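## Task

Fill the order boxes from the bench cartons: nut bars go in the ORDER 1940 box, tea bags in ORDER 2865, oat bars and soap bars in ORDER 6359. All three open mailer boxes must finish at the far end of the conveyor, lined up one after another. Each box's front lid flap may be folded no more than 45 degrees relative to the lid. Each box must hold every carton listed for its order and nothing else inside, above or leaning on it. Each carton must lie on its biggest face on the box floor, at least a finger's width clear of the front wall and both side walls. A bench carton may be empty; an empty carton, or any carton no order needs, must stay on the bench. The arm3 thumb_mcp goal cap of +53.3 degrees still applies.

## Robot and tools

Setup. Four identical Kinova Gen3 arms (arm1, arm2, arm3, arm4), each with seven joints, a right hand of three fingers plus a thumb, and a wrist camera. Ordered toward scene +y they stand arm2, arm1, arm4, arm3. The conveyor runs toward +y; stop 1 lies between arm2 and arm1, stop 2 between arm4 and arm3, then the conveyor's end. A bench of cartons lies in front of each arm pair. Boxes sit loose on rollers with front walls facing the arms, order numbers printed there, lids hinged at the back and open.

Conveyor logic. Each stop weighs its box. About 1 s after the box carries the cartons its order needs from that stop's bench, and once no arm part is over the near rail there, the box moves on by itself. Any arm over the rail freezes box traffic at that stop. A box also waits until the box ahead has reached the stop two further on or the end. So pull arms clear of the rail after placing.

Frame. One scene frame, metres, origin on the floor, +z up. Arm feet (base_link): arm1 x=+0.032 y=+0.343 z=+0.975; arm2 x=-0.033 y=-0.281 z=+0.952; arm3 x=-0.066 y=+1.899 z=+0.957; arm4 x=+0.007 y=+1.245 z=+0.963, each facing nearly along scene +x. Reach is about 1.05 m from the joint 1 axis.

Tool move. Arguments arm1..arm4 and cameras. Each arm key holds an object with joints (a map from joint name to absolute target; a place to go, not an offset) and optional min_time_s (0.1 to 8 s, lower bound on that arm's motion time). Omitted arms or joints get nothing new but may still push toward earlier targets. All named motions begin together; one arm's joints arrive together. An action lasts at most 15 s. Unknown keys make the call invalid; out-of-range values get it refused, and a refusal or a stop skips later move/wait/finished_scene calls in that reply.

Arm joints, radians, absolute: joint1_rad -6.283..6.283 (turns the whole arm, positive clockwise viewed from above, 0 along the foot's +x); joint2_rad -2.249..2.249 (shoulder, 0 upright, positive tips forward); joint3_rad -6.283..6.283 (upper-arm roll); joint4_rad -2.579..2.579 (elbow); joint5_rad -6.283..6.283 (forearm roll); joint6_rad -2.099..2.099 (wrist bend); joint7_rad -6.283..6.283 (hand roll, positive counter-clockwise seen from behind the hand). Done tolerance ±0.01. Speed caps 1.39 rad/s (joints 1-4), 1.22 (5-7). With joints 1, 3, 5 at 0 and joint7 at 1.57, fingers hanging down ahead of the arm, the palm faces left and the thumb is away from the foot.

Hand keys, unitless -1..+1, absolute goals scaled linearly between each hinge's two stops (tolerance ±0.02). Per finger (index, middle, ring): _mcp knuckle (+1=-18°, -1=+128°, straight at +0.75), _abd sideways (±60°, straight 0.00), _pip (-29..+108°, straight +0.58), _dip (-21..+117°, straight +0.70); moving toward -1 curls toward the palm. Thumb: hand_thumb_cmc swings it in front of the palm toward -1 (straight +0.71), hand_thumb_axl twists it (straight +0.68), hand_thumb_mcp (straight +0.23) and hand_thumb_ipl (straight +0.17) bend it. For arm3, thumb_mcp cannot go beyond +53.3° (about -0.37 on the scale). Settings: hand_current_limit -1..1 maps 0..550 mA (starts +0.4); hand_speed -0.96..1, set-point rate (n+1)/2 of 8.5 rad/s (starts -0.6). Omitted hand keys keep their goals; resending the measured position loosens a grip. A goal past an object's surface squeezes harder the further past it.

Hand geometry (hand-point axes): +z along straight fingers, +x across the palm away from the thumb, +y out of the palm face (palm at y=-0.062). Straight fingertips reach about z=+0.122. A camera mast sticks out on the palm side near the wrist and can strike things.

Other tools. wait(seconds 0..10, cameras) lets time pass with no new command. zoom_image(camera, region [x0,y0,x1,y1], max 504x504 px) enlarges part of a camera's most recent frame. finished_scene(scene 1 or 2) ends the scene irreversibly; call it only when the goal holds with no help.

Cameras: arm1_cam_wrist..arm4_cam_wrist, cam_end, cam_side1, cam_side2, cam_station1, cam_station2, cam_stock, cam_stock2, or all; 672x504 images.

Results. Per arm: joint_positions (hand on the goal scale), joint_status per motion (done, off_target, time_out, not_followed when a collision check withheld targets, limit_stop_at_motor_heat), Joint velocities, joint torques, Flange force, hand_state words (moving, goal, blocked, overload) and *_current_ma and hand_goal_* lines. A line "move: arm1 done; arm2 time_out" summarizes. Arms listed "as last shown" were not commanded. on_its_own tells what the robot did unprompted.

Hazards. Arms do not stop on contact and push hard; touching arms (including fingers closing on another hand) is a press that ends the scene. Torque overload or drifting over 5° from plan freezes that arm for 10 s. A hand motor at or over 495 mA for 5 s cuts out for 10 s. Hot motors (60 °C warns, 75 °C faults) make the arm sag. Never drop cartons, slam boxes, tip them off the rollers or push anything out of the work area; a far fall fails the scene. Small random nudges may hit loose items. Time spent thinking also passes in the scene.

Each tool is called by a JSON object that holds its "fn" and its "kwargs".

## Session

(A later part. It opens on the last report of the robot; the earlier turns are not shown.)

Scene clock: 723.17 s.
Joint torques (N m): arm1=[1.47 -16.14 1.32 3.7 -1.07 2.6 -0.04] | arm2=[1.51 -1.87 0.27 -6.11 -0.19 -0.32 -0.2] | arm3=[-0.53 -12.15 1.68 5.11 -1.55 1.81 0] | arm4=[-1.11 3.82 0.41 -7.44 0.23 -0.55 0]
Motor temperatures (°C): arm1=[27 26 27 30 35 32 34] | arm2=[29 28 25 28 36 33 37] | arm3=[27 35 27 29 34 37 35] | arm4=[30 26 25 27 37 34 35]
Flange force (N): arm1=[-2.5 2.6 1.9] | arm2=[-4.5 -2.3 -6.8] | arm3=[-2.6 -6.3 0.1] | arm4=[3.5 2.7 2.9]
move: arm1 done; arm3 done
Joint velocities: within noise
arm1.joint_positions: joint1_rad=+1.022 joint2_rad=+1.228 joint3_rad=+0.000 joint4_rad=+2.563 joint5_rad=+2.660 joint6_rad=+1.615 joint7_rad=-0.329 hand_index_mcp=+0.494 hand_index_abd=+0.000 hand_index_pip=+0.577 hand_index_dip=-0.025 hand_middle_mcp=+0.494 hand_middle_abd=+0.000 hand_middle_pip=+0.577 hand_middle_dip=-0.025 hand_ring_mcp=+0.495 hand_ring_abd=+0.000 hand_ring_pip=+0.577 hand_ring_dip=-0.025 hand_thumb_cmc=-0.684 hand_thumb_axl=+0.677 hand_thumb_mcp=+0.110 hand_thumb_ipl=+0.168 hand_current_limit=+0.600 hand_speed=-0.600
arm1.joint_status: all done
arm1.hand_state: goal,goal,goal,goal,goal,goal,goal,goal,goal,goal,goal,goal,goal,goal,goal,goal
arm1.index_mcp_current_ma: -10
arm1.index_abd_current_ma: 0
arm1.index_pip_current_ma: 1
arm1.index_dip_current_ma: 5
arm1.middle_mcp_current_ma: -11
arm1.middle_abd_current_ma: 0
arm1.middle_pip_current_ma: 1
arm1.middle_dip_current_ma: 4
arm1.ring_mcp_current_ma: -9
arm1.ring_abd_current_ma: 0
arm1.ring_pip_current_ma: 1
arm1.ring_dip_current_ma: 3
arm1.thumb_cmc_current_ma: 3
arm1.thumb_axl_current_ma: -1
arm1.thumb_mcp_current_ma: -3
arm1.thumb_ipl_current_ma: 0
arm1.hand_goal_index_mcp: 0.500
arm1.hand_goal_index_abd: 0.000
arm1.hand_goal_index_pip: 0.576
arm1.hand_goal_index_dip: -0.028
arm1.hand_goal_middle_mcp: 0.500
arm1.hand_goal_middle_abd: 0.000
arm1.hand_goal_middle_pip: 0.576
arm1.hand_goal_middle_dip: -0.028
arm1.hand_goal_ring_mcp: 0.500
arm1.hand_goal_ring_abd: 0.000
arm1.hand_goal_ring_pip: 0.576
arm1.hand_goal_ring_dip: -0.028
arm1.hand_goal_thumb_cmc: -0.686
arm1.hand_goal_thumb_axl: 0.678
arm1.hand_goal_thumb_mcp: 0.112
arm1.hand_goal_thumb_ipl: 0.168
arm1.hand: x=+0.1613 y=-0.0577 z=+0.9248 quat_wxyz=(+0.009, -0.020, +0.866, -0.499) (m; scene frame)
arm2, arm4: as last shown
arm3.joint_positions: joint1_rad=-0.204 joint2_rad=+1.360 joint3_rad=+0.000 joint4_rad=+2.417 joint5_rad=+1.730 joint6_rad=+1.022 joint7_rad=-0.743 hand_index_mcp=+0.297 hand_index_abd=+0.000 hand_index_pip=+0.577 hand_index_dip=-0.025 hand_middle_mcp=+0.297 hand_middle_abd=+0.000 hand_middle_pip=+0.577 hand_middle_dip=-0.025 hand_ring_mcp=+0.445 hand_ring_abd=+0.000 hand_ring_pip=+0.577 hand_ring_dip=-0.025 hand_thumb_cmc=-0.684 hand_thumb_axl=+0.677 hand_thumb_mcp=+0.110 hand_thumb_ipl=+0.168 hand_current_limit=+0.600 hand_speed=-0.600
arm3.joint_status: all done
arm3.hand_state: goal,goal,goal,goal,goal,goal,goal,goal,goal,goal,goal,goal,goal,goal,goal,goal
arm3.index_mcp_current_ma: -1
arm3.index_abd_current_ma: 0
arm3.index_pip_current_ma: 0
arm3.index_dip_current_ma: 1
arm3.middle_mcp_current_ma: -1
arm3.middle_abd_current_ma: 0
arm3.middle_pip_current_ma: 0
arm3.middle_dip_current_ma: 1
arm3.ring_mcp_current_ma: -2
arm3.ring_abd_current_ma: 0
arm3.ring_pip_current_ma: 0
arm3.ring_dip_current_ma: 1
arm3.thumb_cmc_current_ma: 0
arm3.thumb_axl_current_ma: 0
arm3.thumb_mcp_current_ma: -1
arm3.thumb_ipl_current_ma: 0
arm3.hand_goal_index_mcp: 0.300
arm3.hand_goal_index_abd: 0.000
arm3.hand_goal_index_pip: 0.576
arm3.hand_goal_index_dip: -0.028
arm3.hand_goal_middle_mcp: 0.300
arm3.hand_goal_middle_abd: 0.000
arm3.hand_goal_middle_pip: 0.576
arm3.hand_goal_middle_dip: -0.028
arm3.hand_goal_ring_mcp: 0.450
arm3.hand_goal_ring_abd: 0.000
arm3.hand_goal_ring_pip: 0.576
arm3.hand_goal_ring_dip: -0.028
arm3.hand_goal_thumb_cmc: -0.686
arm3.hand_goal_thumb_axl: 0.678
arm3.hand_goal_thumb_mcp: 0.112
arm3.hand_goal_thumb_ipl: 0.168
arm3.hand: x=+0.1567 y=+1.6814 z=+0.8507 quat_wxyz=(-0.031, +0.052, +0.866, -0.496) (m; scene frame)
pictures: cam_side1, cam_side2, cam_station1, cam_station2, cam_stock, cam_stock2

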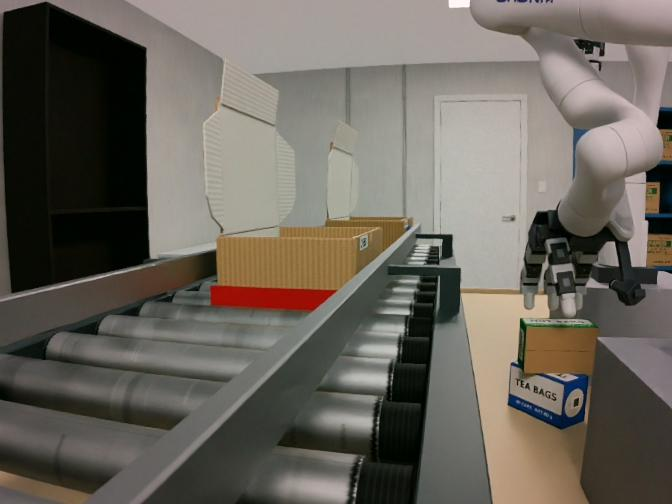

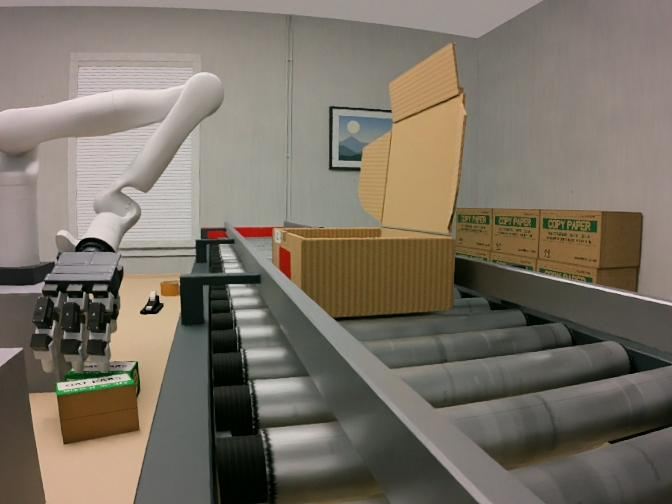

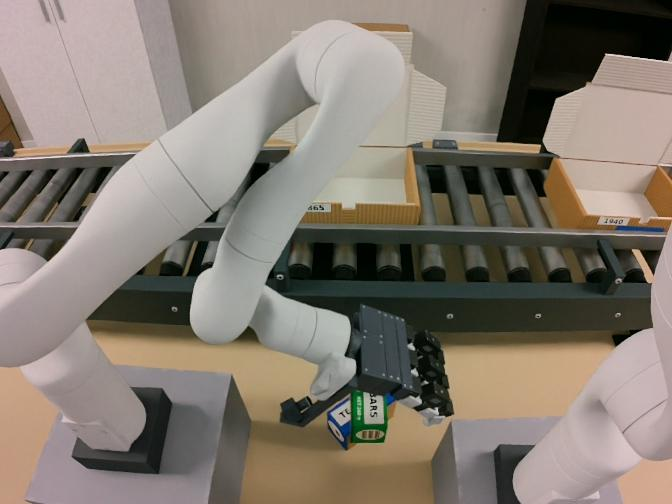

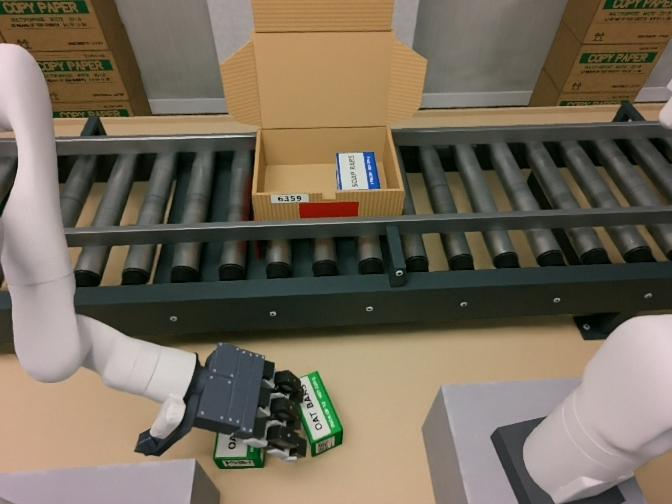

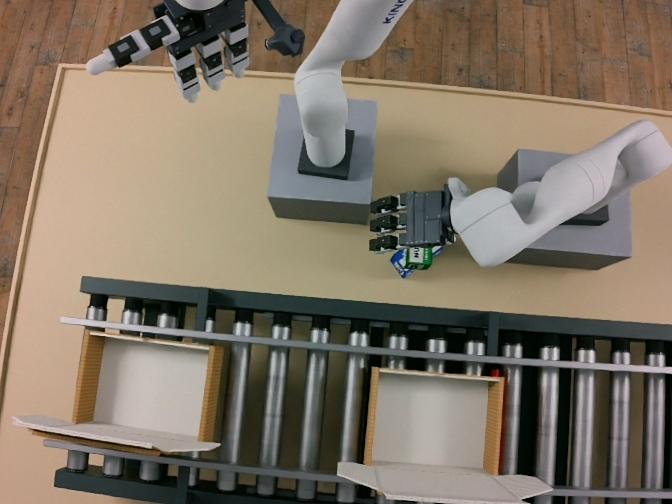

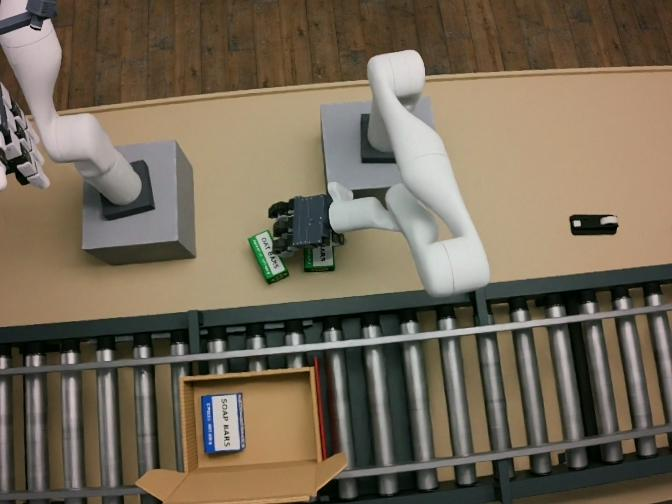

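{"fn": "move", "kwargs": {"arm1": {"joints":{"joint1_rad":1.02201,"joint2_rad":1.38916,"joint3_rad":0,"joint4_rad":2.47404,"joint5_rad":2.65779,"joint6_rad":1.67939,"joint7_rad":-0.36266},"min_time_s":2}, "arm3": {"joints":{"joint1_rad":-0.28391,"joint2_rad":1.37963,"joint3_rad":0,"joint4_rad":2.43594,"joint5_rad":1.69515,"joint6_rad":0.97922,"joint7_rad":-0.79674,"hand_index_mcp":0.27,"hand_middle_mcp":0.27,"hand_ring_mcp":0.35},"min_time_s":1.5}}}

{"fn": "move", "kwargs": {"arm1": {"joints":{"hand_index_mcp":0.04,"hand_middle_mcp":0.04,"hand_thumb_mcp":-0.26}}, "arm3": {"joints":{"joint1_rad":-0.28391,"joint2_rad":1.46187,"joint3_rad":0,"joint4_rad":2.37494,"joint5_rad":1.70931,"joint6_rad":0.98205,"joint7_rad":-0.82211},"min_time_s":1.5}, "cameras": ["cam_station1","cam_station2","cam_side1","cam_side2","cam_stock","cam_stock2"]}}

{"fn": "zoom_image", "kwargs": {"camera": "cam_station2", "region": [120, 320, 370, 490]}}

{"fn": "zoom_image", "kwargs": {"camera": "cam_side2", "region": [10, 260, 170, 460]}}

{"fn": "zoom_image", "kwargs": {"camera": "cam_side1", "region": [490, 190, 650, 440]}}

Scene clock: 884.63 s.
Joint torques (N m): arm1=[1.94 -16.11 1.64 4.38 -1.43 2.39 -0.07] | arm2=[1.61 -1.93 0.32 -5.96 -0.21 -0.3 -0.14] | arm3=[-0.54 -11.82 1.74 5.45 -1.58 1.71 0.11] | arm4=[-1.07 3.85 0.39 -7.37 0.25 -0.52 0]
Motor temperatures (°C): arm1=[27 27 27 30 35 32 34] | arm2=[29 28 25 28 36 33 37] | arm3=[27 35 26 29 35 37 35] | arm4=[30 26 25 27 37 34 35]
Flange force (N): arm1=[-2.9 2.1 2.1] | arm2=[-5.0 -2.1 -7.4] | arm3=[-2.1 -6.2 0.0] | arm4=[3.5 2.6 2.7]
move: arm1 done; arm3 done
Joint velocities: within noise
arm1.joint_positions: joint1_rad=+1.022 joint2_rad=+1.389 joint3_rad=+0.000 joint4_rad=+2.474 joint5_rad=+2.658 joint6_rad=+1.679 joint7_rad=-0.363 hand_index_mcp=+0.494 hand_index_abd=+0.000 hand_index_pip=+0.577 hand_index_dip=-0.025 hand_middle_mcp=+0.494 hand_middle_abd=+0.000 hand_middle_pip=+0.577 hand_middle_dip=-0.025 hand_ring_mcp=+0.495 hand_ring_abd=+0.008 hand_ring_pip=+0.577 hand_ring_dip=-0.025 hand_thumb_cmc=-0.684 hand_thumb_axl=+0.677 hand_thumb_mcp=+0.110 hand_thumb_ipl=+0.168 hand_current_limit=+0.600 hand_speed=-0.600
arm1.joint_status: all done
arm1.hand_state: goal,goal,goal,goal,goal,goal,goal,goal,goal,goal,goal,goal,goal,goal,goal,goal
arm1.index_mcp_current_ma: -10
arm1.index_abd_current_ma: 0
arm1.index_pip_current_ma: 1
arm1.index_dip_current_ma: 5
arm1.middle_mcp_current_ma: -11
arm1.middle_abd_current_ma: 0
arm1.middle_pip_current_ma: 1
arm1.middle_dip_current_ma: 4
arm1.ring_mcp_current_ma: -9
arm1.ring_abd_current_ma: 12
arm1.ring_pip_current_ma: 1
arm1.ring_dip_current_ma: 3
arm1.thumb_cmc_current_ma: 3
arm1.thumb_axl_current_ma: -1
arm1.thumb_mcp_current_ma: -3
arm1.thumb_ipl_current_ma: 0
arm1.hand_goal_index_mcp: 0.500
arm1.hand_goal_index_abd: 0.000
arm1.hand_goal_index_pip: 0.576
arm1.hand_goal_index_dip: -0.028
arm1.hand_goal_middle_mcp: 0.500
arm1.hand_goal_middle_abd: 0.000
arm1.hand_goal_middle_pip: 0.576
arm1.hand_goal_middle_dip: -0.028
arm1.hand_goal_ring_mcp: 0.500
arm1.hand_goal_ring_abd: 0.000
arm1.hand_goal_ring_pip: 0.576
arm1.hand_goal_ring_dip: -0.028
arm1.hand_goal_thumb_cmc: -0.686
arm1.hand_goal_thumb_axl: 0.678
arm1.hand_goal_thumb_mcp: 0.112
arm1.hand_goal_thumb_ipl: 0.168
arm1.hand: x=+0.1611 y=-0.0576 z=+0.8738 quat_wxyz=(+0.009, -0.020, +0.866, -0.499) (m; scene frame)
arm2, arm4: as last shown
arm3.joint_positions: joint1_rad=-0.284 joint2_rad=+1.380 joint3_rad=+0.000 joint4_rad=+2.436 joint5_rad=+1.695 joint6_rad=+0.979 joint7_rad=-0.797 hand_index_mcp=+0.267 hand_index_abd=+0.000 hand_index_pip=+0.577 hand_index_dip=-0.025 hand_middle_mcp=+0.268 hand_middle_abd=+0.000 hand_middle_pip=+0.577 hand_middle_dip=-0.025 hand_ring_mcp=+0.346 hand_ring_abd=+0.000 hand_ring_pip=+0.577 hand_ring_dip=-0.025 hand_thumb_cmc=-0.684 hand_thumb_axl=+0.677 hand_thumb_mcp=+0.110 hand_thumb_ipl=+0.168 hand_current_limit=+0.600 hand_speed=-0.600
arm3.joint_status: all done
arm3.hand_state: goal,goal,goal,goal,goal,goal,goal,goal,goal,goal,goal,goal,goal,goal,goal,goal
arm3.index_mcp_current_ma: -1
arm3.index_abd_current_ma: 0
arm3.index_pip_current_ma: 0
arm3.index_dip_current_ma: 1
arm3.middle_mcp_current_ma: 0
arm3.middle_abd_current_ma: 0
arm3.middle_pip_current_ma: 0
arm3.middle_dip_current_ma: 1
arm3.ring_mcp_current_ma: -1
arm3.ring_abd_current_ma: 0
arm3.ring_pip_current_ma: 0
arm3.ring_dip_current_ma: 1
arm3.thumb_cmc_current_ma: 0
arm3.thumb_axl_current_ma: 0
arm3.thumb_mcp_current_ma: -1
arm3.thumb_ipl_current_ma: 0
arm3.hand_goal_index_mcp: 0.270
arm3.hand_goal_index_abd: 0.000
arm3.hand_goal_index_pip: 0.576
arm3.hand_goal_index_dip: -0.028
arm3.hand_goal_middle_mcp: 0.270
arm3.hand_goal_middle_abd: 0.000
arm3.hand_goal_middle_pip: 0.576
arm3.hand_goal_middle_dip: -0.028
arm3.hand_goal_ring_mcp: 0.350
arm3.hand_goal_ring_abd: 0.000
arm3.hand_goal_ring_pip: 0.576
arm3.hand_goal_ring_dip: -0.028
arm3.hand_goal_thumb_cmc: -0.686
arm3.hand_goal_thumb_axl: 0.678
arm3.hand_goal_thumb_mcp: 0.112
arm3.hand_goal_thumb_ipl: 0.168
arm3.hand: x=+0.1480 y=+1.6980 z=+0.8501 quat_wxyz=(-0.031, +0.052, +0.866, -0.496) (m; scene frame)
pictures: none

Scene clock: 886.43 s.
Joint torques (N m): arm1=[2.03 -13.64 1.17 5.14 -1.2 0.99 0.19] | arm2=[1.55 -1.91 0.33 -6 -0.21 -0.35 -0.21] | arm3=[-0.55 -11.98 1.67 5.62 -1.54 1.63 0.06] | arm4=[-1.08 3.79 0.37 -7.38 0.22 -0.52 0.01]
Motor temperatures (°C): arm1=[27 27 27 30 35 32 34] | arm2=[29 28 25 28 36 33 37] | arm3=[27 35 26 29 35 37 35] | arm4=[30 26 25 27 37 34 35]
Flange force (N): arm1=[-3.5 -2.2 0.9] | arm2=[-4.7 -2.2 -7.4] | arm3=[-2.5 -5.8 0.0] | arm4=[3.4 2.6 2.7]
move: arm1 off_target; arm3 done
Joint velocities: within noise
arm1.joint_positions: joint1_rad=+1.022 joint2_rad=+1.389 joint3_rad=+0.000 joint4_rad=+2.474 joint5_rad=+2.658 joint6_rad=+1.679 joint7_rad=-0.363 hand_index_mcp=+0.142 hand_index_abd=+0.006 hand_index_pip=+0.597 hand_index_dip=-0.022 hand_middle_mcp=+0.130 hand_middle_abd=+0.005 hand_middle_pip=+0.596 hand_middle_dip=-0.023 hand_ring_mcp=+0.494 hand_ring_abd=+0.008 hand_ring_pip=+0.576 hand_ring_dip=-0.025 hand_thumb_cmc=-0.686 hand_thumb_axl=+0.677 hand_thumb_mcp=-0.144 hand_thumb_ipl=+0.189 hand_current_limit=+0.600 hand_speed=-0.600
arm1.joint_status: hand_index_mcp off_target (ended at +0.142, target +0.040); hand_middle_mcp off_target (ended at +0.130, target +0.040); hand_thumb_mcp off_target (ended at -0.144, target -0.260)
arm1.hand_state: blocked,goal,blocked,goal,blocked,goal,blocked,goal,goal,goal,goal,goal,goal,goal,blocked,blocked
arm1.index_mcp_current_ma: 391
arm1.index_abd_current_ma: 8
arm1.index_pip_current_ma: 49
arm1.index_dip_current_ma: 9
arm1.middle_mcp_current_ma: 336
arm1.middle_abd_current_ma: 7
arm1.middle_pip_current_ma: 46
arm1.middle_dip_current_ma: 7
arm1.ring_mcp_current_ma: -11
arm1.ring_abd_current_ma: 13
arm1.ring_pip_current_ma: 0
arm1.ring_dip_current_ma: 3
arm1.thumb_cmc_current_ma: 0
arm1.thumb_axl_current_ma: -2
arm1.thumb_mcp_current_ma: 440
arm1.thumb_ipl_current_ma: 70
arm1.hand_goal_index_mcp: 0.040
arm1.hand_goal_index_abd: 0.000
arm1.hand_goal_index_pip: 0.576
arm1.hand_goal_index_dip: -0.028
arm1.hand_goal_middle_mcp: 0.040
arm1.hand_goal_middle_abd: 0.000
arm1.hand_goal_middle_pip: 0.576
arm1.hand_goal_middle_dip: -0.028
arm1.hand_goal_ring_mcp: 0.500
arm1.hand_goal_ring_abd: 0.000
arm1.hand_goal_ring_pip: 0.576
arm1.hand_goal_ring_dip: -0.028
arm1.hand_goal_thumb_cmc: -0.686
arm1.hand_goal_thumb_axl: 0.678
arm1.hand_goal_thumb_mcp: -0.260
arm1.hand_goal_thumb_ipl: 0.168
arm1.hand: x=+0.1611 y=-0.0576 z=+0.8738 quat_wxyz=(+0.009, -0.020, +0.866, -0.499) (m; scene frame)
arm2, arm4: as last shown
arm3.joint_positions: joint1_rad=-0.284 joint2_rad=+1.462 joint3_rad=+0.000 joint4_rad=+2.375 joint5_rad=+1.709 joint6_rad=+0.982 joint7_rad=-0.822 hand_index_mcp=+0.267 hand_index_abd=+0.000 hand_index_pip=+0.577 hand_index_dip=-0.025 hand_middle_mcp=+0.268 hand_middle_abd=+0.000 hand_middle_pip=+0.577 hand_middle_dip=-0.025 hand_ring_mcp=+0.346 hand_ring_abd=+0.000 hand_ring_pip=+0.577 hand_ring_dip=-0.025 hand_thumb_cmc=-0.684 hand_thumb_axl=+0.677 hand_thumb_mcp=+0.110 hand_thumb_ipl=+0.168 hand_current_limit=+0.600 hand_speed=-0.600
arm3.joint_status: all done
arm3.hand_state: goal,goal,goal,goal,goal,goal,goal,goal,goal,goal,goal,goal,goal,goal,goal,goal
arm3.index_mcp_current_ma: -1
arm3.index_abd_current_ma: 0
arm3.index_pip_current_ma: 0
arm3.index_dip_current_ma: 1
arm3.middle_mcp_current_ma: 0
arm3.middle_abd_current_ma: 0
arm3.middle_pip_current_ma: 0
arm3.middle_dip_current_ma: 1
arm3.ring_mcp_current_ma: -1
arm3.ring_abd_current_ma: 0
arm3.ring_pip_current_ma: 0
arm3.ring_dip_current_ma: 1
arm3.thumb_cmc_current_ma: 0
arm3.thumb_axl_current_ma: 0
arm3.thumb_mcp_current_ma: -1
arm3.thumb_ipl_current_ma: 0
arm3.hand_goal_index_mcp: 0.270
arm3.hand_goal_index_abd: 0.000
arm3.hand_goal_index_pip: 0.576
arm3.hand_goal_index_dip: -0.028
arm3.hand_goal_middle_mcp: 0.270
arm3.hand_goal_middle_abd: 0.000
arm3.hand_goal_middle_pip: 0.576
arm3.hand_goal_middle_dip: -0.028
arm3.hand_goal_ring_mcp: 0.350
arm3.hand_goal_ring_abd: 0.000
arm3.hand_goal_ring_pip: 0.576
arm3.hand_goal_ring_dip: -0.028
arm3.hand_goal_thumb_cmc: -0.686
arm3.hand_goal_thumb_axl: 0.678
arm3.hand_goal_thumb_mcp: 0.112
arm3.hand_goal_thumb_ipl: 0.168
arm3.hand: x=+0.1480 y=+1.6982 z=+0.8201 quat_wxyz=(-0.031, +0.052, +0.866, -0.496) (m; scene frame)
pictures: cam_side1, cam_side2, cam_station1, cam_station2, cam_stock, cam_stock2

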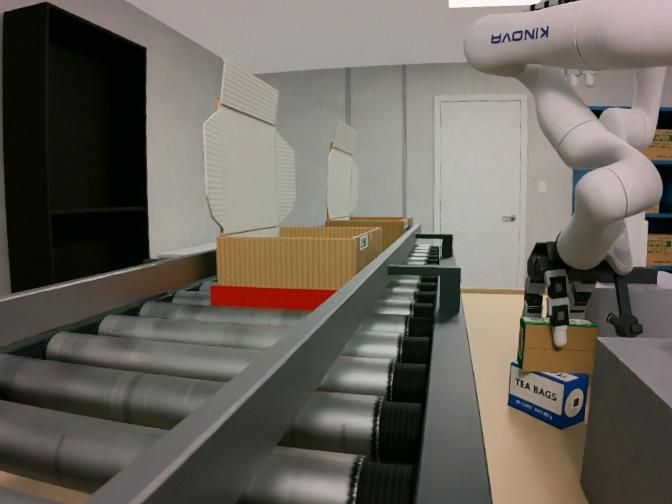

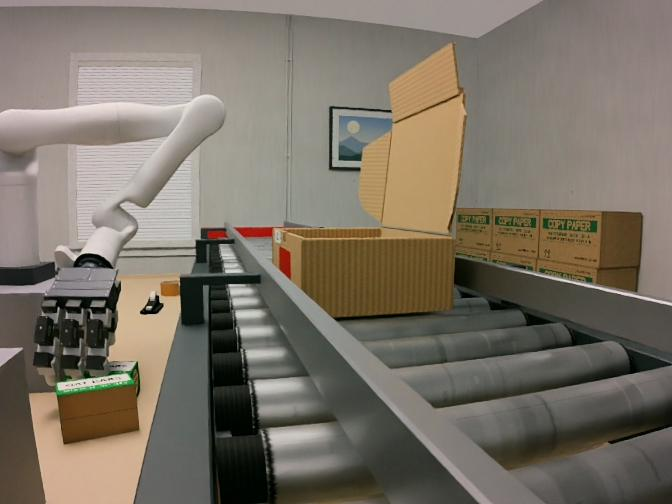

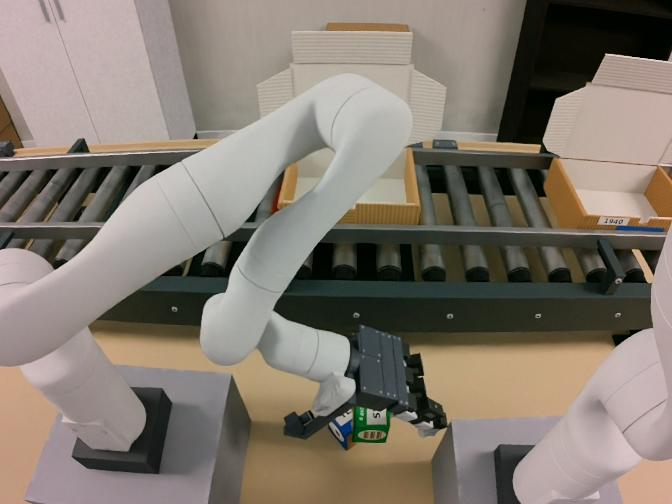

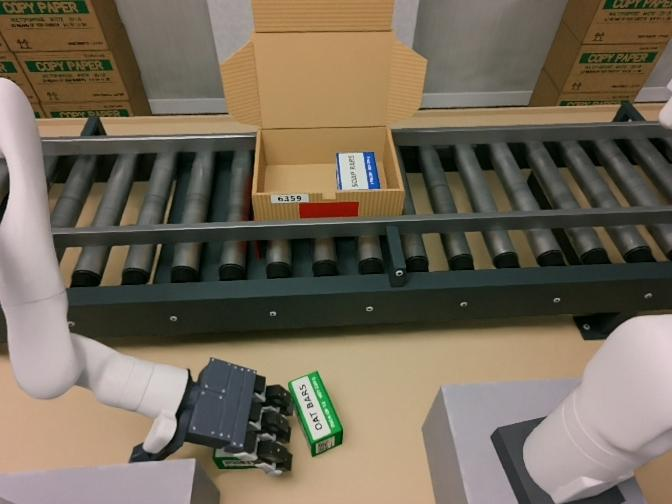

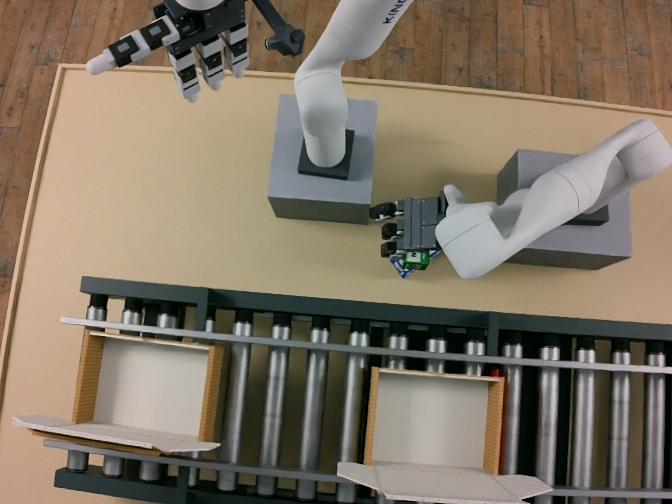

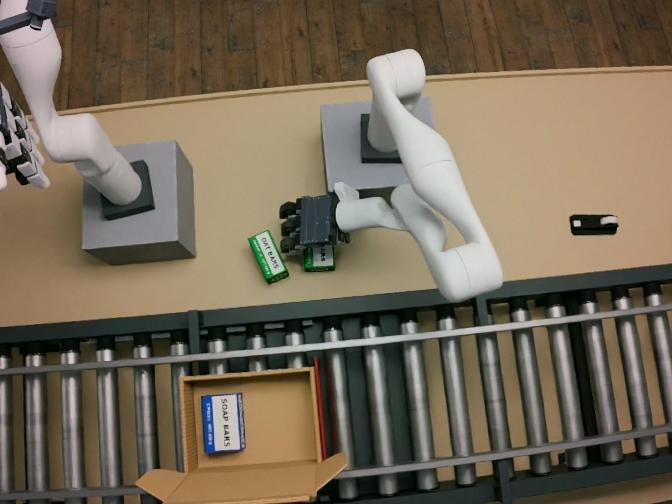

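Scaled by 2.016.

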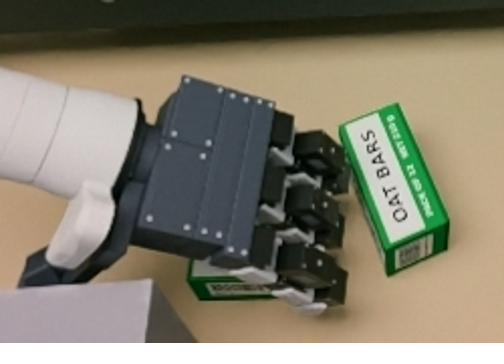

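Scaled by 2.520.

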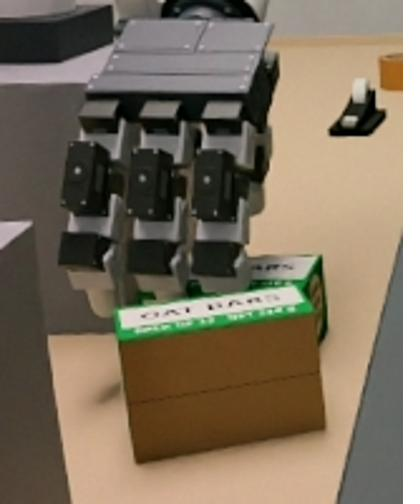

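Scaled by 2.016.

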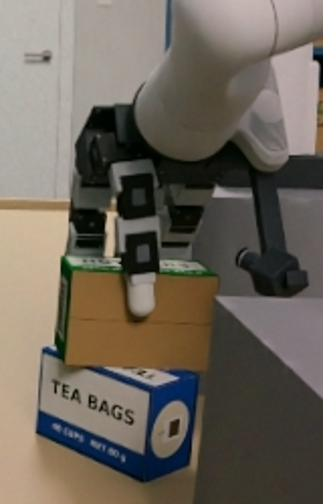

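{"fn": "move", "kwargs": {"arm1": {"joints":{"joint1_rad":1.02201,"joint2_rad":1.26215,"joint3_rad":0,"joint4_rad":2.54729,"joint5_rad":2.66006,"joint6_rad":1.63176,"joint7_rad":-0.3376},"min_time_s":2}, "arm3": {"joints":{"joint1_rad":-0.28391,"joint2_rad":1.54764,"joint3_rad":0,"joint4_rad":2.29909,"joint5_rad":1.71583,"joint6_rad":0.98342,"joint7_rad":-0.83393},"min_time_s":1.5}}}

{"fn": "move", "kwargs": {"arm3": {"joints":{"hand_index_mcp":0.1,"hand_middle_mcp":0.1,"hand_thumb_mcp":-0.22}}, "cameras": ["cam_station1","cam_station2","cam_side1","cam_side2","cam_stock","cam_stock2"]}}

{"fn": "zoom_image", "kwargs": {"camera": "cam_side1", "region": [490, 190, 650, 440]}}

{"fn": "zoom_image", "kwargs": {"camera": "cam_side2", "region": [10, 260, 170, 460]}}

{"fn": "zoom_image", "kwargs": {"camera": "cam_station2", "region": [120, 320, 370, 490]}}

Scene clock: 914.10 s.
Joint torques (N m): arm1=[1.46 -17.06 1.57 3.89 -1.24 3.06 -0.1] | arm2=[1.57 -1.99 0.32 -6.01 -0.17 -0.34 -0.16] | arm3=[-0.46 -11.95 1.74 5.71 -1.63 1.64 0.12] | arm4=[-1.08 3.79 0.37 -7.41 0.24 -0.51 0]
Motor temperatures (°C): arm1=[27 27 27 30 35 32 34] | arm2=[29 28 25 28 36 33 37] | arm3=[27 35 27 29 35 37 35] | arm4=[30 26 25 27 37 34 35]
Flange force (N): arm1=[-2.5 4.2 3.4] | arm2=[-5.0 -2.1 -7.4] | arm3=[-2.1 -5.7 -0.1] | arm4=[3.4 2.5 2.8]
move: arm1 done; arm3 done
Joint velocities: within noise
arm1.joint_positions: joint1_rad=+1.022 joint2_rad=+1.262 joint3_rad=+0.000 joint4_rad=+2.547 joint5_rad=+2.660 joint6_rad=+1.632 joint7_rad=-0.338 hand_index_mcp=+0.118 hand_index_abd=+0.006 hand_index_pip=+0.602 hand_index_dip=-0.008 hand_middle_mcp=+0.091 hand_middle_abd=+0.003 hand_middle_pip=+0.601 hand_middle_dip=-0.015 hand_ring_mcp=+0.493 hand_ring_abd=+0.003 hand_ring_pip=+0.575 hand_ring_dip=-0.025 hand_thumb_cmc=-0.690 hand_thumb_axl=+0.676 hand_thumb_mcp=-0.144 hand_thumb_ipl=+0.191 hand_current_limit=+0.600 hand_speed=-0.600
arm1.joint_status: all done
arm1.hand_state: blocked,goal,blocked,blocked,blocked,goal,blocked,goal,goal,goal,goal,goal,goal,goal,blocked,blocked
arm1.index_mcp_current_ma: 278
arm1.index_abd_current_ma: 9
arm1.index_pip_current_ma: 63
arm1.index_dip_current_ma: 47
arm1.middle_mcp_current_ma: 161
arm1.middle_abd_current_ma: 3
arm1.middle_pip_current_ma: 59
arm1.middle_dip_current_ma: 26
arm1.ring_mcp_current_ma: -13
arm1.ring_abd_current_ma: 4
arm1.ring_pip_current_ma: -1
arm1.ring_dip_current_ma: 3
arm1.thumb_cmc_current_ma: -6
arm1.thumb_axl_current_ma: -2
arm1.thumb_mcp_current_ma: 440
arm1.thumb_ipl_current_ma: 81
arm1.hand_goal_index_mcp: 0.040
arm1.hand_goal_index_abd: 0.000
arm1.hand_goal_index_pip: 0.576
arm1.hand_goal_index_dip: -0.028
arm1.hand_goal_middle_mcp: 0.040
arm1.hand_goal_middle_abd: 0.000
arm1.hand_goal_middle_pip: 0.576
arm1.hand_goal_middle_dip: -0.028
arm1.hand_goal_ring_mcp: 0.500
arm1.hand_goal_ring_abd: 0.000
arm1.hand_goal_ring_pip: 0.576
arm1.hand_goal_ring_dip: -0.028
arm1.hand_goal_thumb_cmc: -0.686
arm1.hand_goal_thumb_axl: 0.678
arm1.hand_goal_thumb_mcp: -0.260
arm1.hand_goal_thumb_ipl: 0.168
arm1.on_its_own: hand_index_mcp moved -0.024 toward your old target +0.040; hand_middle_mcp moved -0.039 toward your old target +0.040
arm1.hand: x=+0.1613 y=-0.0576 z=+0.9147 quat_wxyz=(+0.009, -0.020, +0.866, -0.499) (m; scene frame)
arm2, arm4: as last shown
arm3.joint_positions: joint1_rad=-0.284 joint2_rad=+1.548 joint3_rad=+0.000 joint4_rad=+2.299 joint5_rad=+1.716 joint6_rad=+0.983 joint7_rad=-0.834 hand_index_mcp=+0.267 hand_index_abd=+0.000 hand_index_pip=+0.577 hand_index_dip=-0.025 hand_middle_mcp=+0.268 hand_middle_abd=+0.000 hand_middle_pip=+0.577 hand_middle_dip=-0.025 hand_ring_mcp=+0.346 hand_ring_abd=+0.000 hand_ring_pip=+0.577 hand_ring_dip=-0.025 hand_thumb_cmc=-0.684 hand_thumb_axl=+0.677 hand_thumb_mcp=+0.110 hand_thumb_ipl=+0.168 hand_current_limit=+0.600 hand_speed=-0.600
arm3.joint_status: all done
arm3.hand_state: goal,goal,goal,goal,goal,goal,goal,goal,goal,goal,goal,goal,goal,goal,goal,goal
arm3.index_mcp_current_ma: -1
arm3.index_abd_current_ma: 0
arm3.index_pip_current_ma: 0
arm3.index_dip_current_ma: 1
arm3.middle_mcp_current_ma: 0
arm3.middle_abd_current_ma: 0
arm3.middle_pip_current_ma: 0
arm3.middle_dip_current_ma: 1
arm3.ring_mcp_current_ma: -1
arm3.ring_abd_current_ma: 0
arm3.ring_pip_current_ma: 0
arm3.ring_dip_current_ma: 1
arm3.thumb_cmc_current_ma: 0
arm3.thumb_axl_current_ma: 0
arm3.thumb_mcp_current_ma: -1
arm3.thumb_ipl_current_ma: 0
arm3.hand_goal_index_mcp: 0.270
arm3.hand_goal_index_abd: 0.000
arm3.hand_goal_index_pip: 0.576
arm3.hand_goal_index_dip: -0.028
arm3.hand_goal_middle_mcp: 0.270
arm3.hand_goal_middle_abd: 0.000
arm3.hand_goal_middle_pip: 0.576
arm3.hand_goal_middle_dip: -0.028
arm3.hand_goal_ring_mcp: 0.350
arm3.hand_goal_ring_abd: 0.000
arm3.hand_goal_ring_pip: 0.576
arm3.hand_goal_ring_dip: -0.028
arm3.hand_goal_thumb_cmc: -0.686
arm3.hand_goal_thumb_axl: 0.678
arm3.hand_goal_thumb_mcp: 0.112
arm3.hand_goal_thumb_ipl: 0.168
arm3.hand: x=+0.1479 y=+1.6984 z=+0.7861 quat_wxyz=(-0.031, +0.052, +0.866, -0.496) (m; scene frame)
pictures: none

Scene clock: 914.80 s.
Joint torques (N m): arm1=[1.52 -17.08 1.5 3.88 -1.19 3.02 -0.09] | arm2=[1.5 -1.86 0.31 -6.01 -0.22 -0.36 -0.14] | arm3=[-0.22 -10.99 1.32 4.7 -1.11 1.24 0.13] | arm4=[-1.08 3.75 0.38 -7.39 0.23 -0.52 0]
Motor temperatures (°C): arm1=[27 27 27 30 35 32 34] | arm2=[29 28 25 28 36 33 37] | arm3=[27 35 27 29 35 37 35] | arm4=[30 26 25 27 37 34 35]
Flange force (N): arm1=[-2.5 4.5 3.2] | arm2=[-4.7 -2.1 -7.4] | arm3=[-2.5 -9.0 -3.9] | arm4=[3.3 2.5 2.7]
move: arm3 off_target
Joint velocities: within noise
arm1.joint_positions: joint1_rad=+1.022 joint2_rad=+1.262 joint3_rad=+0.000 joint4_rad=+2.547 joint5_rad=+2.660 joint6_rad=+1.632 joint7_rad=-0.338 hand_index_mcp=+0.118 hand_index_abd=+0.006 hand_index_pip=+0.602 hand_index_dip=-0.008 hand_middle_mcp=+0.091 hand_middle_abd=+0.003 hand_middle_pip=+0.601 hand_middle_dip=-0.015 hand_ring_mcp=+0.493 hand_ring_abd=+0.003 hand_ring_pip=+0.575 hand_ring_dip=-0.025 hand_thumb_cmc=-0.690 hand_thumb_axl=+0.676 hand_thumb_mcp=-0.144 hand_thumb_ipl=+0.191 hand_current_limit=+0.600 hand_speed=-0.600
arm1.joint_status: not commanded
arm1.hand_state: blocked,goal,blocked,blocked,blocked,goal,blocked,goal,goal,goal,goal,goal,goal,goal,blocked,blocked
arm1.index_mcp_current_ma: 278
arm1.index_abd_current_ma: 9
arm1.index_pip_current_ma: 63
arm1.index_dip_current_ma: 47
arm1.middle_mcp_current_ma: 161
arm1.middle_abd_current_ma: 3
arm1.middle_pip_current_ma: 59
arm1.middle_dip_current_ma: 26
arm1.ring_mcp_current_ma: -13
arm1.ring_abd_current_ma: 4
arm1.ring_pip_current_ma: -1
arm1.ring_dip_current_ma: 3
arm1.thumb_cmc_current_ma: -6
arm1.thumb_axl_current_ma: -2
arm1.thumb_mcp_current_ma: 440
arm1.thumb_ipl_current_ma: 81
arm1.hand_goal_index_mcp: 0.040
arm1.hand_goal_index_abd: 0.000
arm1.hand_goal_index_pip: 0.576
arm1.hand_goal_index_dip: -0.028
arm1.hand_goal_middle_mcp: 0.040
arm1.hand_goal_middle_abd: 0.000
arm1.hand_goal_middle_pip: 0.576
arm1.hand_goal_middle_dip: -0.028
arm1.hand_goal_ring_mcp: 0.500
arm1.hand_goal_ring_abd: 0.000
arm1.hand_goal_ring_pip: 0.576
arm1.hand_goal_ring_dip: -0.028
arm1.hand_goal_thumb_cmc: -0.686
arm1.hand_goal_thumb_axl: 0.678
arm1.hand_goal_thumb_mcp: -0.260
arm1.hand_goal_thumb_ipl: 0.168
arm1.hand: x=+0.1613 y=-0.0576 z=+0.9147 quat_wxyz=(+0.009, -0.020, +0.866, -0.499) (m; scene frame)
arm2, arm4: as last shown
arm3.joint_positions: joint1_rad=-0.284 joint2_rad=+1.548 joint3_rad=+0.000 joint4_rad=+2.299 joint5_rad=+1.716 joint6_rad=+0.983 joint7_rad=-0.834 hand_index_mcp=+0.144 hand_index_abd=+0.000 hand_index_pip=+0.584 hand_index_dip=-0.024 hand_middle_mcp=+0.141 hand_middle_abd=+0.000 hand_middle_pip=+0.586 hand_middle_dip=-0.024 hand_ring_mcp=+0.346 hand_ring_abd=+0.000 hand_ring_pip=+0.577 hand_ring_dip=-0.025 hand_thumb_cmc=-0.684 hand_thumb_axl=+0.677 hand_thumb_mcp=+0.001 hand_thumb_ipl=+0.191 hand_current_limit=+0.600 hand_speed=-0.600
arm3.joint_status: hand_index_mcp off_target (ended at +0.144, target +0.100); hand_middle_mcp off_target (ended at +0.141, target +0.100); hand_thumb_mcp off_target (ended at +0.001, target -0.220)
arm3.hand_state: blocked,goal,goal,goal,blocked,goal,goal,goal,goal,goal,goal,goal,goal,goal,blocked,blocked
arm3.index_mcp_current_ma: 63
arm3.index_abd_current_ma: 0
arm3.index_pip_current_ma: 4
arm3.index_dip_current_ma: 1
arm3.middle_mcp_current_ma: 57
arm3.middle_abd_current_ma: 0
arm3.middle_pip_current_ma: 5
arm3.middle_dip_current_ma: 1
arm3.ring_mcp_current_ma: -1
arm3.ring_abd_current_ma: 0
arm3.ring_pip_current_ma: 0
arm3.ring_dip_current_ma: 1
arm3.thumb_cmc_current_ma: 0
arm3.thumb_axl_current_ma: 0
arm3.thumb_mcp_current_ma: 440
arm3.thumb_ipl_current_ma: 32
arm3.hand_goal_index_mcp: 0.100
arm3.hand_goal_index_abd: 0.000
arm3.hand_goal_index_pip: 0.576
arm3.hand_goal_index_dip: -0.028
arm3.hand_goal_middle_mcp: 0.100
arm3.hand_goal_middle_abd: 0.000
arm3.hand_goal_middle_pip: 0.576
arm3.hand_goal_middle_dip: -0.028
arm3.hand_goal_ring_mcp: 0.350
arm3.hand_goal_ring_abd: 0.000
arm3.hand_goal_ring_pip: 0.576
arm3.hand_goal_ring_dip: -0.028
arm3.hand_goal_thumb_cmc: -0.686
arm3.hand_goal_thumb_axl: 0.678
arm3.hand_goal_thumb_mcp: -0.220
arm3.hand_goal_thumb_ipl: 0.168
arm3.hand: x=+0.1479 y=+1.6984 z=+0.7861 quat_wxyz=(-0.031, +0.052, +0.866, -0.496) (m; scene frame)
pictures: cam_side1, cam_side2, cam_station1, cam_station2, cam_stock, cam_stock2

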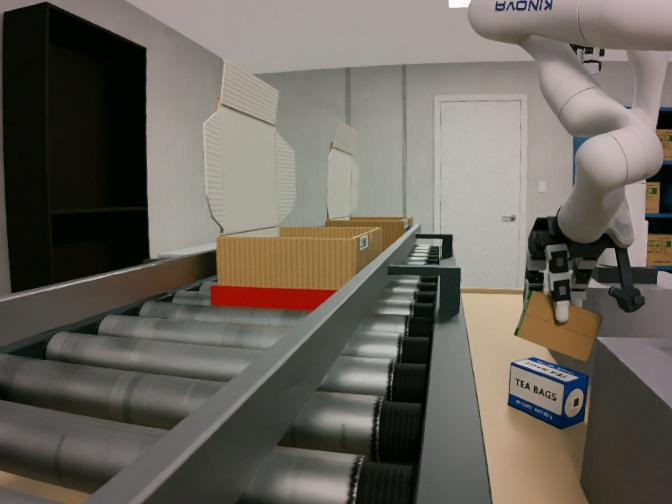

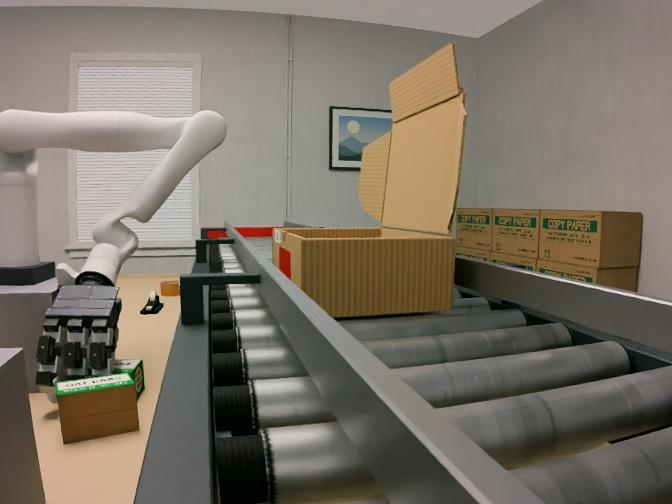

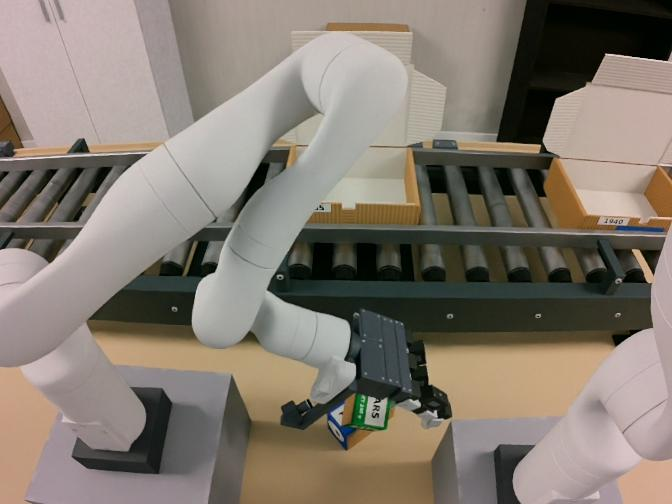

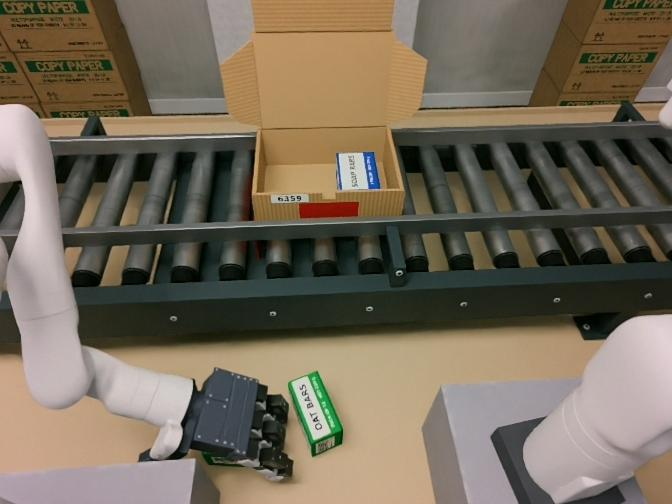

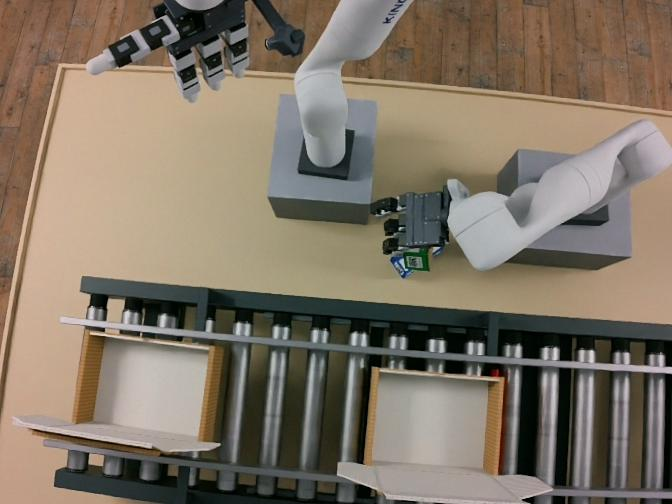

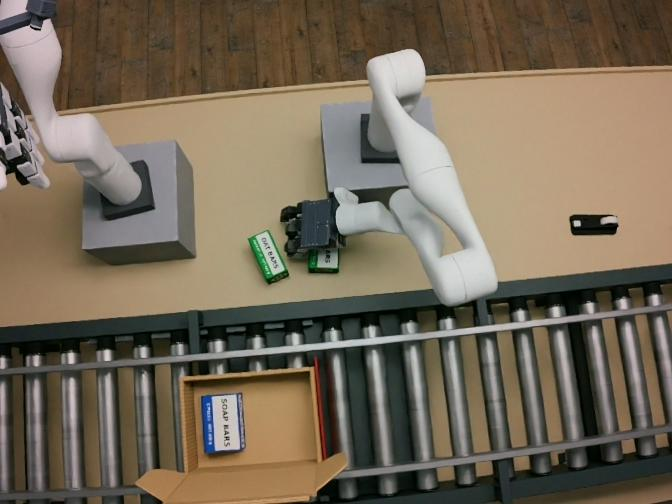

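Scaled by 2.016.

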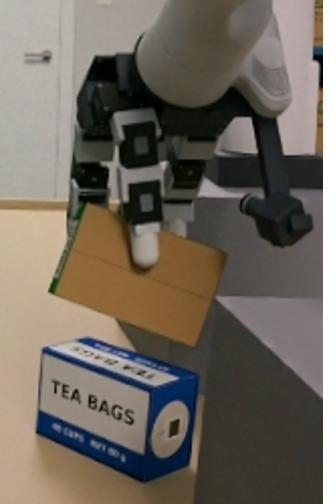

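Scaled by 2.520.

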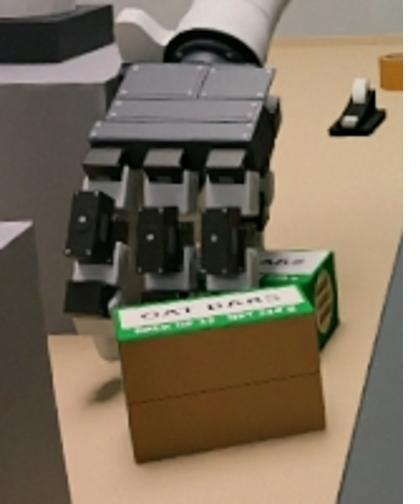

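Scaled by 2.016.

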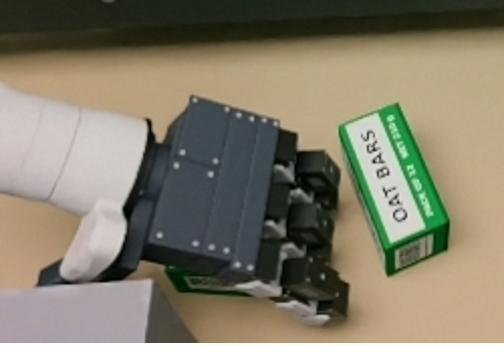

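{"fn": "move", "kwargs": {"arm3": {"joints":{"joint1_rad":-0.28391,"joint2_rad":1.46187,"joint3_rad":0,"joint4_rad":2.37494,"joint5_rad":1.70931,"joint6_rad":0.98205,"joint7_rad":-0.82211},"min_time_s":1.5}}}

{"fn": "move", "kwargs": {"arm3": {"joints":{"joint1_rad":-0.28391,"joint2_rad":1.37963,"joint3_rad":0,"joint4_rad":2.43594,"joint5_rad":1.69515,"joint6_rad":0.97922,"joint7_rad":-0.79674},"min_time_s":1.5}, "cameras": ["cam_station2","cam_side2"]}}

{"fn": "zoom_image", "kwargs": {"camera": "cam_side2", "region": [10, 220, 170, 460]}}

Scene clock: 938.13 s.
Joint torques (N m): arm1=[1.46 -17.08 1.53 3.91 -1.21 3.05 -0.12] | arm2=[1.63 -1.91 0.37 -6.04 -0.23 -0.36 -0.2] | arm3=[-0.45 -11.77 1.8 5.71 -1.59 1.6 -0.01] | arm4=[-1.09 3.8 0.39 -7.41 0.25 -0.52 0]
Motor temperatures (°C): arm1=[27 28 27 30 35 32 34] | arm2=[29 28 25 28 36 33 37] | arm3=[27 36 27 29 35 37 35] | arm4=[30 26 25 27 37 34 35]
Flange force (N): arm1=[-2.5 4.3 3.4] | arm2=[-4.7 -2.1 -7.3] | arm3=[-3.1 -5.8 -0.7] | arm4=[3.4 2.6 2.8]
move: arm3 done
Joint velocities: within noise
arm1, arm2, arm4: as last shown
arm3.joint_positions: joint1_rad=-0.284 joint2_rad=+1.462 joint3_rad=+0.000 joint4_rad=+2.375 joint5_rad=+1.709 joint6_rad=+0.982 joint7_rad=-0.822 hand_index_mcp=+0.144 hand_index_abd=+0.000 hand_index_pip=+0.601 hand_index_dip=-0.013 hand_middle_mcp=+0.141 hand_middle_abd=+0.000 hand_middle_pip=+0.603 hand_middle_dip=-0.015 hand_ring_mcp=+0.346 hand_ring_abd=+0.000 hand_ring_pip=+0.577 hand_ring_dip=-0.025 hand_thumb_cmc=-0.684 hand_thumb_axl=+0.677 hand_thumb_mcp=-0.018 hand_thumb_ipl=+0.192 hand_current_limit=+0.600 hand_speed=-0.600
arm3.joint_status: all done
arm3.hand_state: blocked,goal,blocked,goal,blocked,goal,blocked,goal,goal,goal,goal,goal,goal,goal,blocked,blocked
arm3.index_mcp_current_ma: 63
arm3.index_abd_current_ma: 0
arm3.index_pip_current_ma: 22
arm3.index_dip_current_ma: 9
arm3.middle_mcp_current_ma: 57
arm3.middle_abd_current_ma: 0
arm3.middle_pip_current_ma: 25
arm3.middle_dip_current_ma: 8
arm3.ring_mcp_current_ma: -1
arm3.ring_abd_current_ma: 0
arm3.ring_pip_current_ma: 0
arm3.ring_dip_current_ma: 1
arm3.thumb_cmc_current_ma: 0
arm3.thumb_axl_current_ma: 0
arm3.thumb_mcp_current_ma: 440
arm3.thumb_ipl_current_ma: 33
arm3.hand_goal_index_mcp: 0.100
arm3.hand_goal_index_abd: 0.000
arm3.hand_goal_index_pip: 0.576
arm3.hand_goal_index_dip: -0.028
arm3.hand_goal_middle_mcp: 0.100
arm3.hand_goal_middle_abd: 0.000
arm3.hand_goal_middle_pip: 0.576
arm3.hand_goal_middle_dip: -0.028
arm3.hand_goal_ring_mcp: 0.350
arm3.hand_goal_ring_abd: 0.000
arm3.hand_goal_ring_pip: 0.576
arm3.hand_goal_ring_dip: -0.028
arm3.hand_goal_thumb_cmc: -0.686
arm3.hand_goal_thumb_axl: 0.678
arm3.hand_goal_thumb_mcp: -0.220
arm3.hand_goal_thumb_ipl: 0.168
arm3.hand: x=+0.1480 y=+1.6981 z=+0.8201 quat_wxyz=(-0.031, +0.052, +0.866, -0.496) (m; scene frame)
pictures: none

Scene clock: 939.93 s.
Joint torques (N m): arm1=[1.45 -17.11 1.49 3.9 -1.21 3.04 -0.07] | arm2=[1.58 -1.97 0.3 -6.01 -0.18 -0.32 -0.14] | arm3=[-0.48 -11.83 1.72 5.63 -1.6 1.71 0.07] | arm4=[-1.12 3.8 0.36 -7.4 0.23 -0.54 0]
Motor temperatures (°C): arm1=[27 28 27 30 35 32 34] | arm2=[29 28 25 28 36 33 37] | arm3=[27 36 27 29 35 37 35] | arm4=[30 26 25 27 37 34 35]
Flange force (N): arm1=[-2.3 4.5 3.4] | arm2=[-4.9 -2.1 -7.3] | arm3=[-2.7 -5.8 0.0] | arm4=[3.5 2.5 2.7]
move: arm3 done
Joint velocities: within noise
arm1, arm2: as last shown
arm3.joint_positions: joint1_rad=-0.284 joint2_rad=+1.380 joint3_rad=+0.000 joint4_rad=+2.436 joint5_rad=+1.695 joint6_rad=+0.979 joint7_rad=-0.797 hand_index_mcp=+0.144 hand_index_abd=+0.000 hand_index_pip=+0.601 hand_index_dip=-0.013 hand_middle_mcp=+0.141 hand_middle_abd=+0.000 hand_middle_pip=+0.603 hand_middle_dip=-0.015 hand_ring_mcp=+0.346 hand_ring_abd=+0.000 hand_ring_pip=+0.577 hand_ring_dip=-0.025 hand_thumb_cmc=-0.684 hand_thumb_axl=+0.677 hand_thumb_mcp=-0.018 hand_thumb_ipl=+0.192 hand_current_limit=+0.600 hand_speed=-0.600
arm3.joint_status: all done
arm3.hand_state: blocked,goal,blocked,goal,blocked,goal,blocked,goal,goal,goal,goal,goal,goal,goal,blocked,blocked
arm3.index_mcp_current_ma: 63
arm3.index_abd_current_ma: 0
arm3.index_pip_current_ma: 22
arm3.index_dip_current_ma: 9
arm3.middle_mcp_current_ma: 57
arm3.middle_abd_current_ma: 0
arm3.middle_pip_current_ma: 25
arm3.middle_dip_current_ma: 8
arm3.ring_mcp_current_ma: -1
arm3.ring_abd_current_ma: 0
arm3.ring_pip_current_ma: 0
arm3.ring_dip_current_ma: 1
arm3.thumb_cmc_current_ma: 0
arm3.thumb_axl_current_ma: 0
arm3.thumb_mcp_current_ma: 440
arm3.thumb_ipl_current_ma: 33
arm3.hand_goal_index_mcp: 0.100
arm3.hand_goal_index_abd: 0.000
arm3.hand_goal_index_pip: 0.576
arm3.hand_goal_index_dip: -0.028
arm3.hand_goal_middle_mcp: 0.100
arm3.hand_goal_middle_abd: 0.000
arm3.hand_goal_middle_pip: 0.576
arm3.hand_goal_middle_dip: -0.028
arm3.hand_goal_ring_mcp: 0.350
arm3.hand_goal_ring_abd: 0.000
arm3.hand_goal_ring_pip: 0.576
arm3.hand_goal_ring_dip: -0.028
arm3.hand_goal_thumb_cmc: -0.686
arm3.hand_goal_thumb_axl: 0.678
arm3.hand_goal_thumb_mcp: -0.220
arm3.hand_goal_thumb_ipl: 0.168
arm3.hand: x=+0.1480 y=+1.6979 z=+0.8501 quat_wxyz=(-0.031, +0.052, +0.866, -0.496) (m; scene frame)
arm4.joint_positions: joint1_rad=+0.148 joint2_rad=-0.496 joint3_rad=-0.122 joint4_rad=+1.434 joint5_rad=+0.010 joint6_rad=+2.067 joint7_rad=+1.781 hand_index_mcp=+0.753 hand_index_abd=+0.000 hand_index_pip=+0.577 hand_index_dip=+0.696 hand_middle_mcp=+0.753 hand_middle_abd=+0.000 hand_middle_pip=+0.577 hand_middle_dip=+0.696 hand_ring_mcp=+0.753 hand_ring_abd=+0.000 hand_ring_pip=+0.577 hand_ring_dip=+0.696 hand_thumb_cmc=+0.714 hand_thumb_axl=+0.677 hand_thumb_mcp=+0.224 hand_thumb_ipl=+0.168 hand_current_limit=+0.400 hand_speed=-0.600
arm4.joint_status: not commanded
arm4.hand_state: goal,goal,goal,goal,goal,goal,goal,goal,goal,goal,goal,goal,goal,goal,goal,goal
arm4.index_mcp_current_ma: -3
arm4.index_abd_current_ma: 0
arm4.index_pip_current_ma: 2
arm4.index_dip_current_ma: 0
arm4.middle_mcp_current_ma: -3
arm4.middle_abd_current_ma: 0
arm4.middle_pip_current_ma: 2
arm4.middle_dip_current_ma: 0
arm4.ring_mcp_current_ma: -3
arm4.ring_abd_current_ma: 0
arm4.ring_pip_current_ma: 2
arm4.ring_dip_current_ma: 0
arm4.thumb_cmc_current_ma: 1
arm4.thumb_axl_current_ma: -3
arm4.thumb_mcp_current_ma: -10
arm4.thumb_ipl_current_ma: -1
arm4.hand_goal_index_mcp: 0.754
arm4.hand_goal_index_abd: 0.000
arm4.hand_goal_index_pip: 0.576
arm4.hand_goal_index_dip: 0.696
arm4.hand_goal_middle_mcp: 0.754
arm4.hand_goal_middle_abd: 0.000
arm4.hand_goal_middle_pip: 0.576
arm4.hand_goal_middle_dip: 0.696
arm4.hand_goal_ring_mcp: 0.754
arm4.hand_goal_ring_abd: 0.000
arm4.hand_goal_ring_pip: 0.576
arm4.hand_goal_ring_dip: 0.696
arm4.hand_goal_thumb_cmc: 0.714
arm4.hand_goal_thumb_axl: 0.678
arm4.hand_goal_thumb_mcp: 0.226
arm4.hand_goal_thumb_ipl: 0.168
arm4.hand: x=+0.0959 y=+1.3365 z=+1.4992 quat_wxyz=(+0.066, -0.158, +0.984, -0.042) (m; scene frame)
pictures: cam_side2, cam_station2

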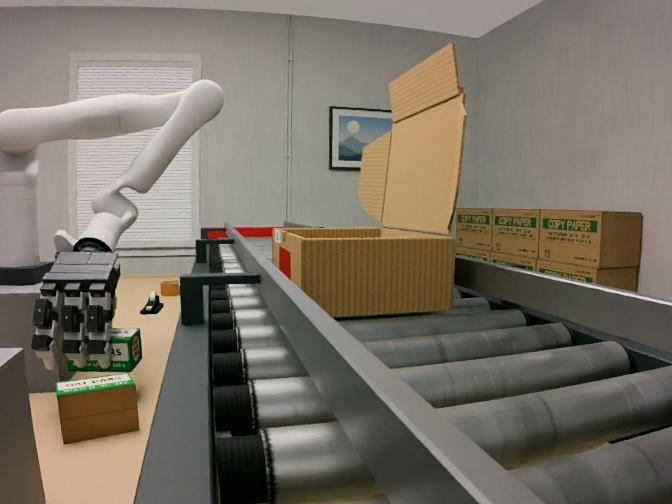

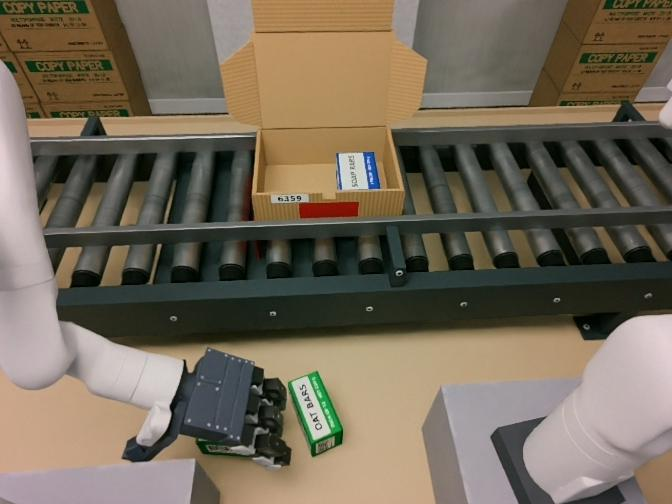

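Scaled by 2.100.

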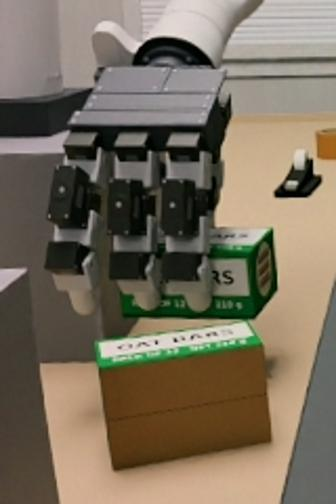

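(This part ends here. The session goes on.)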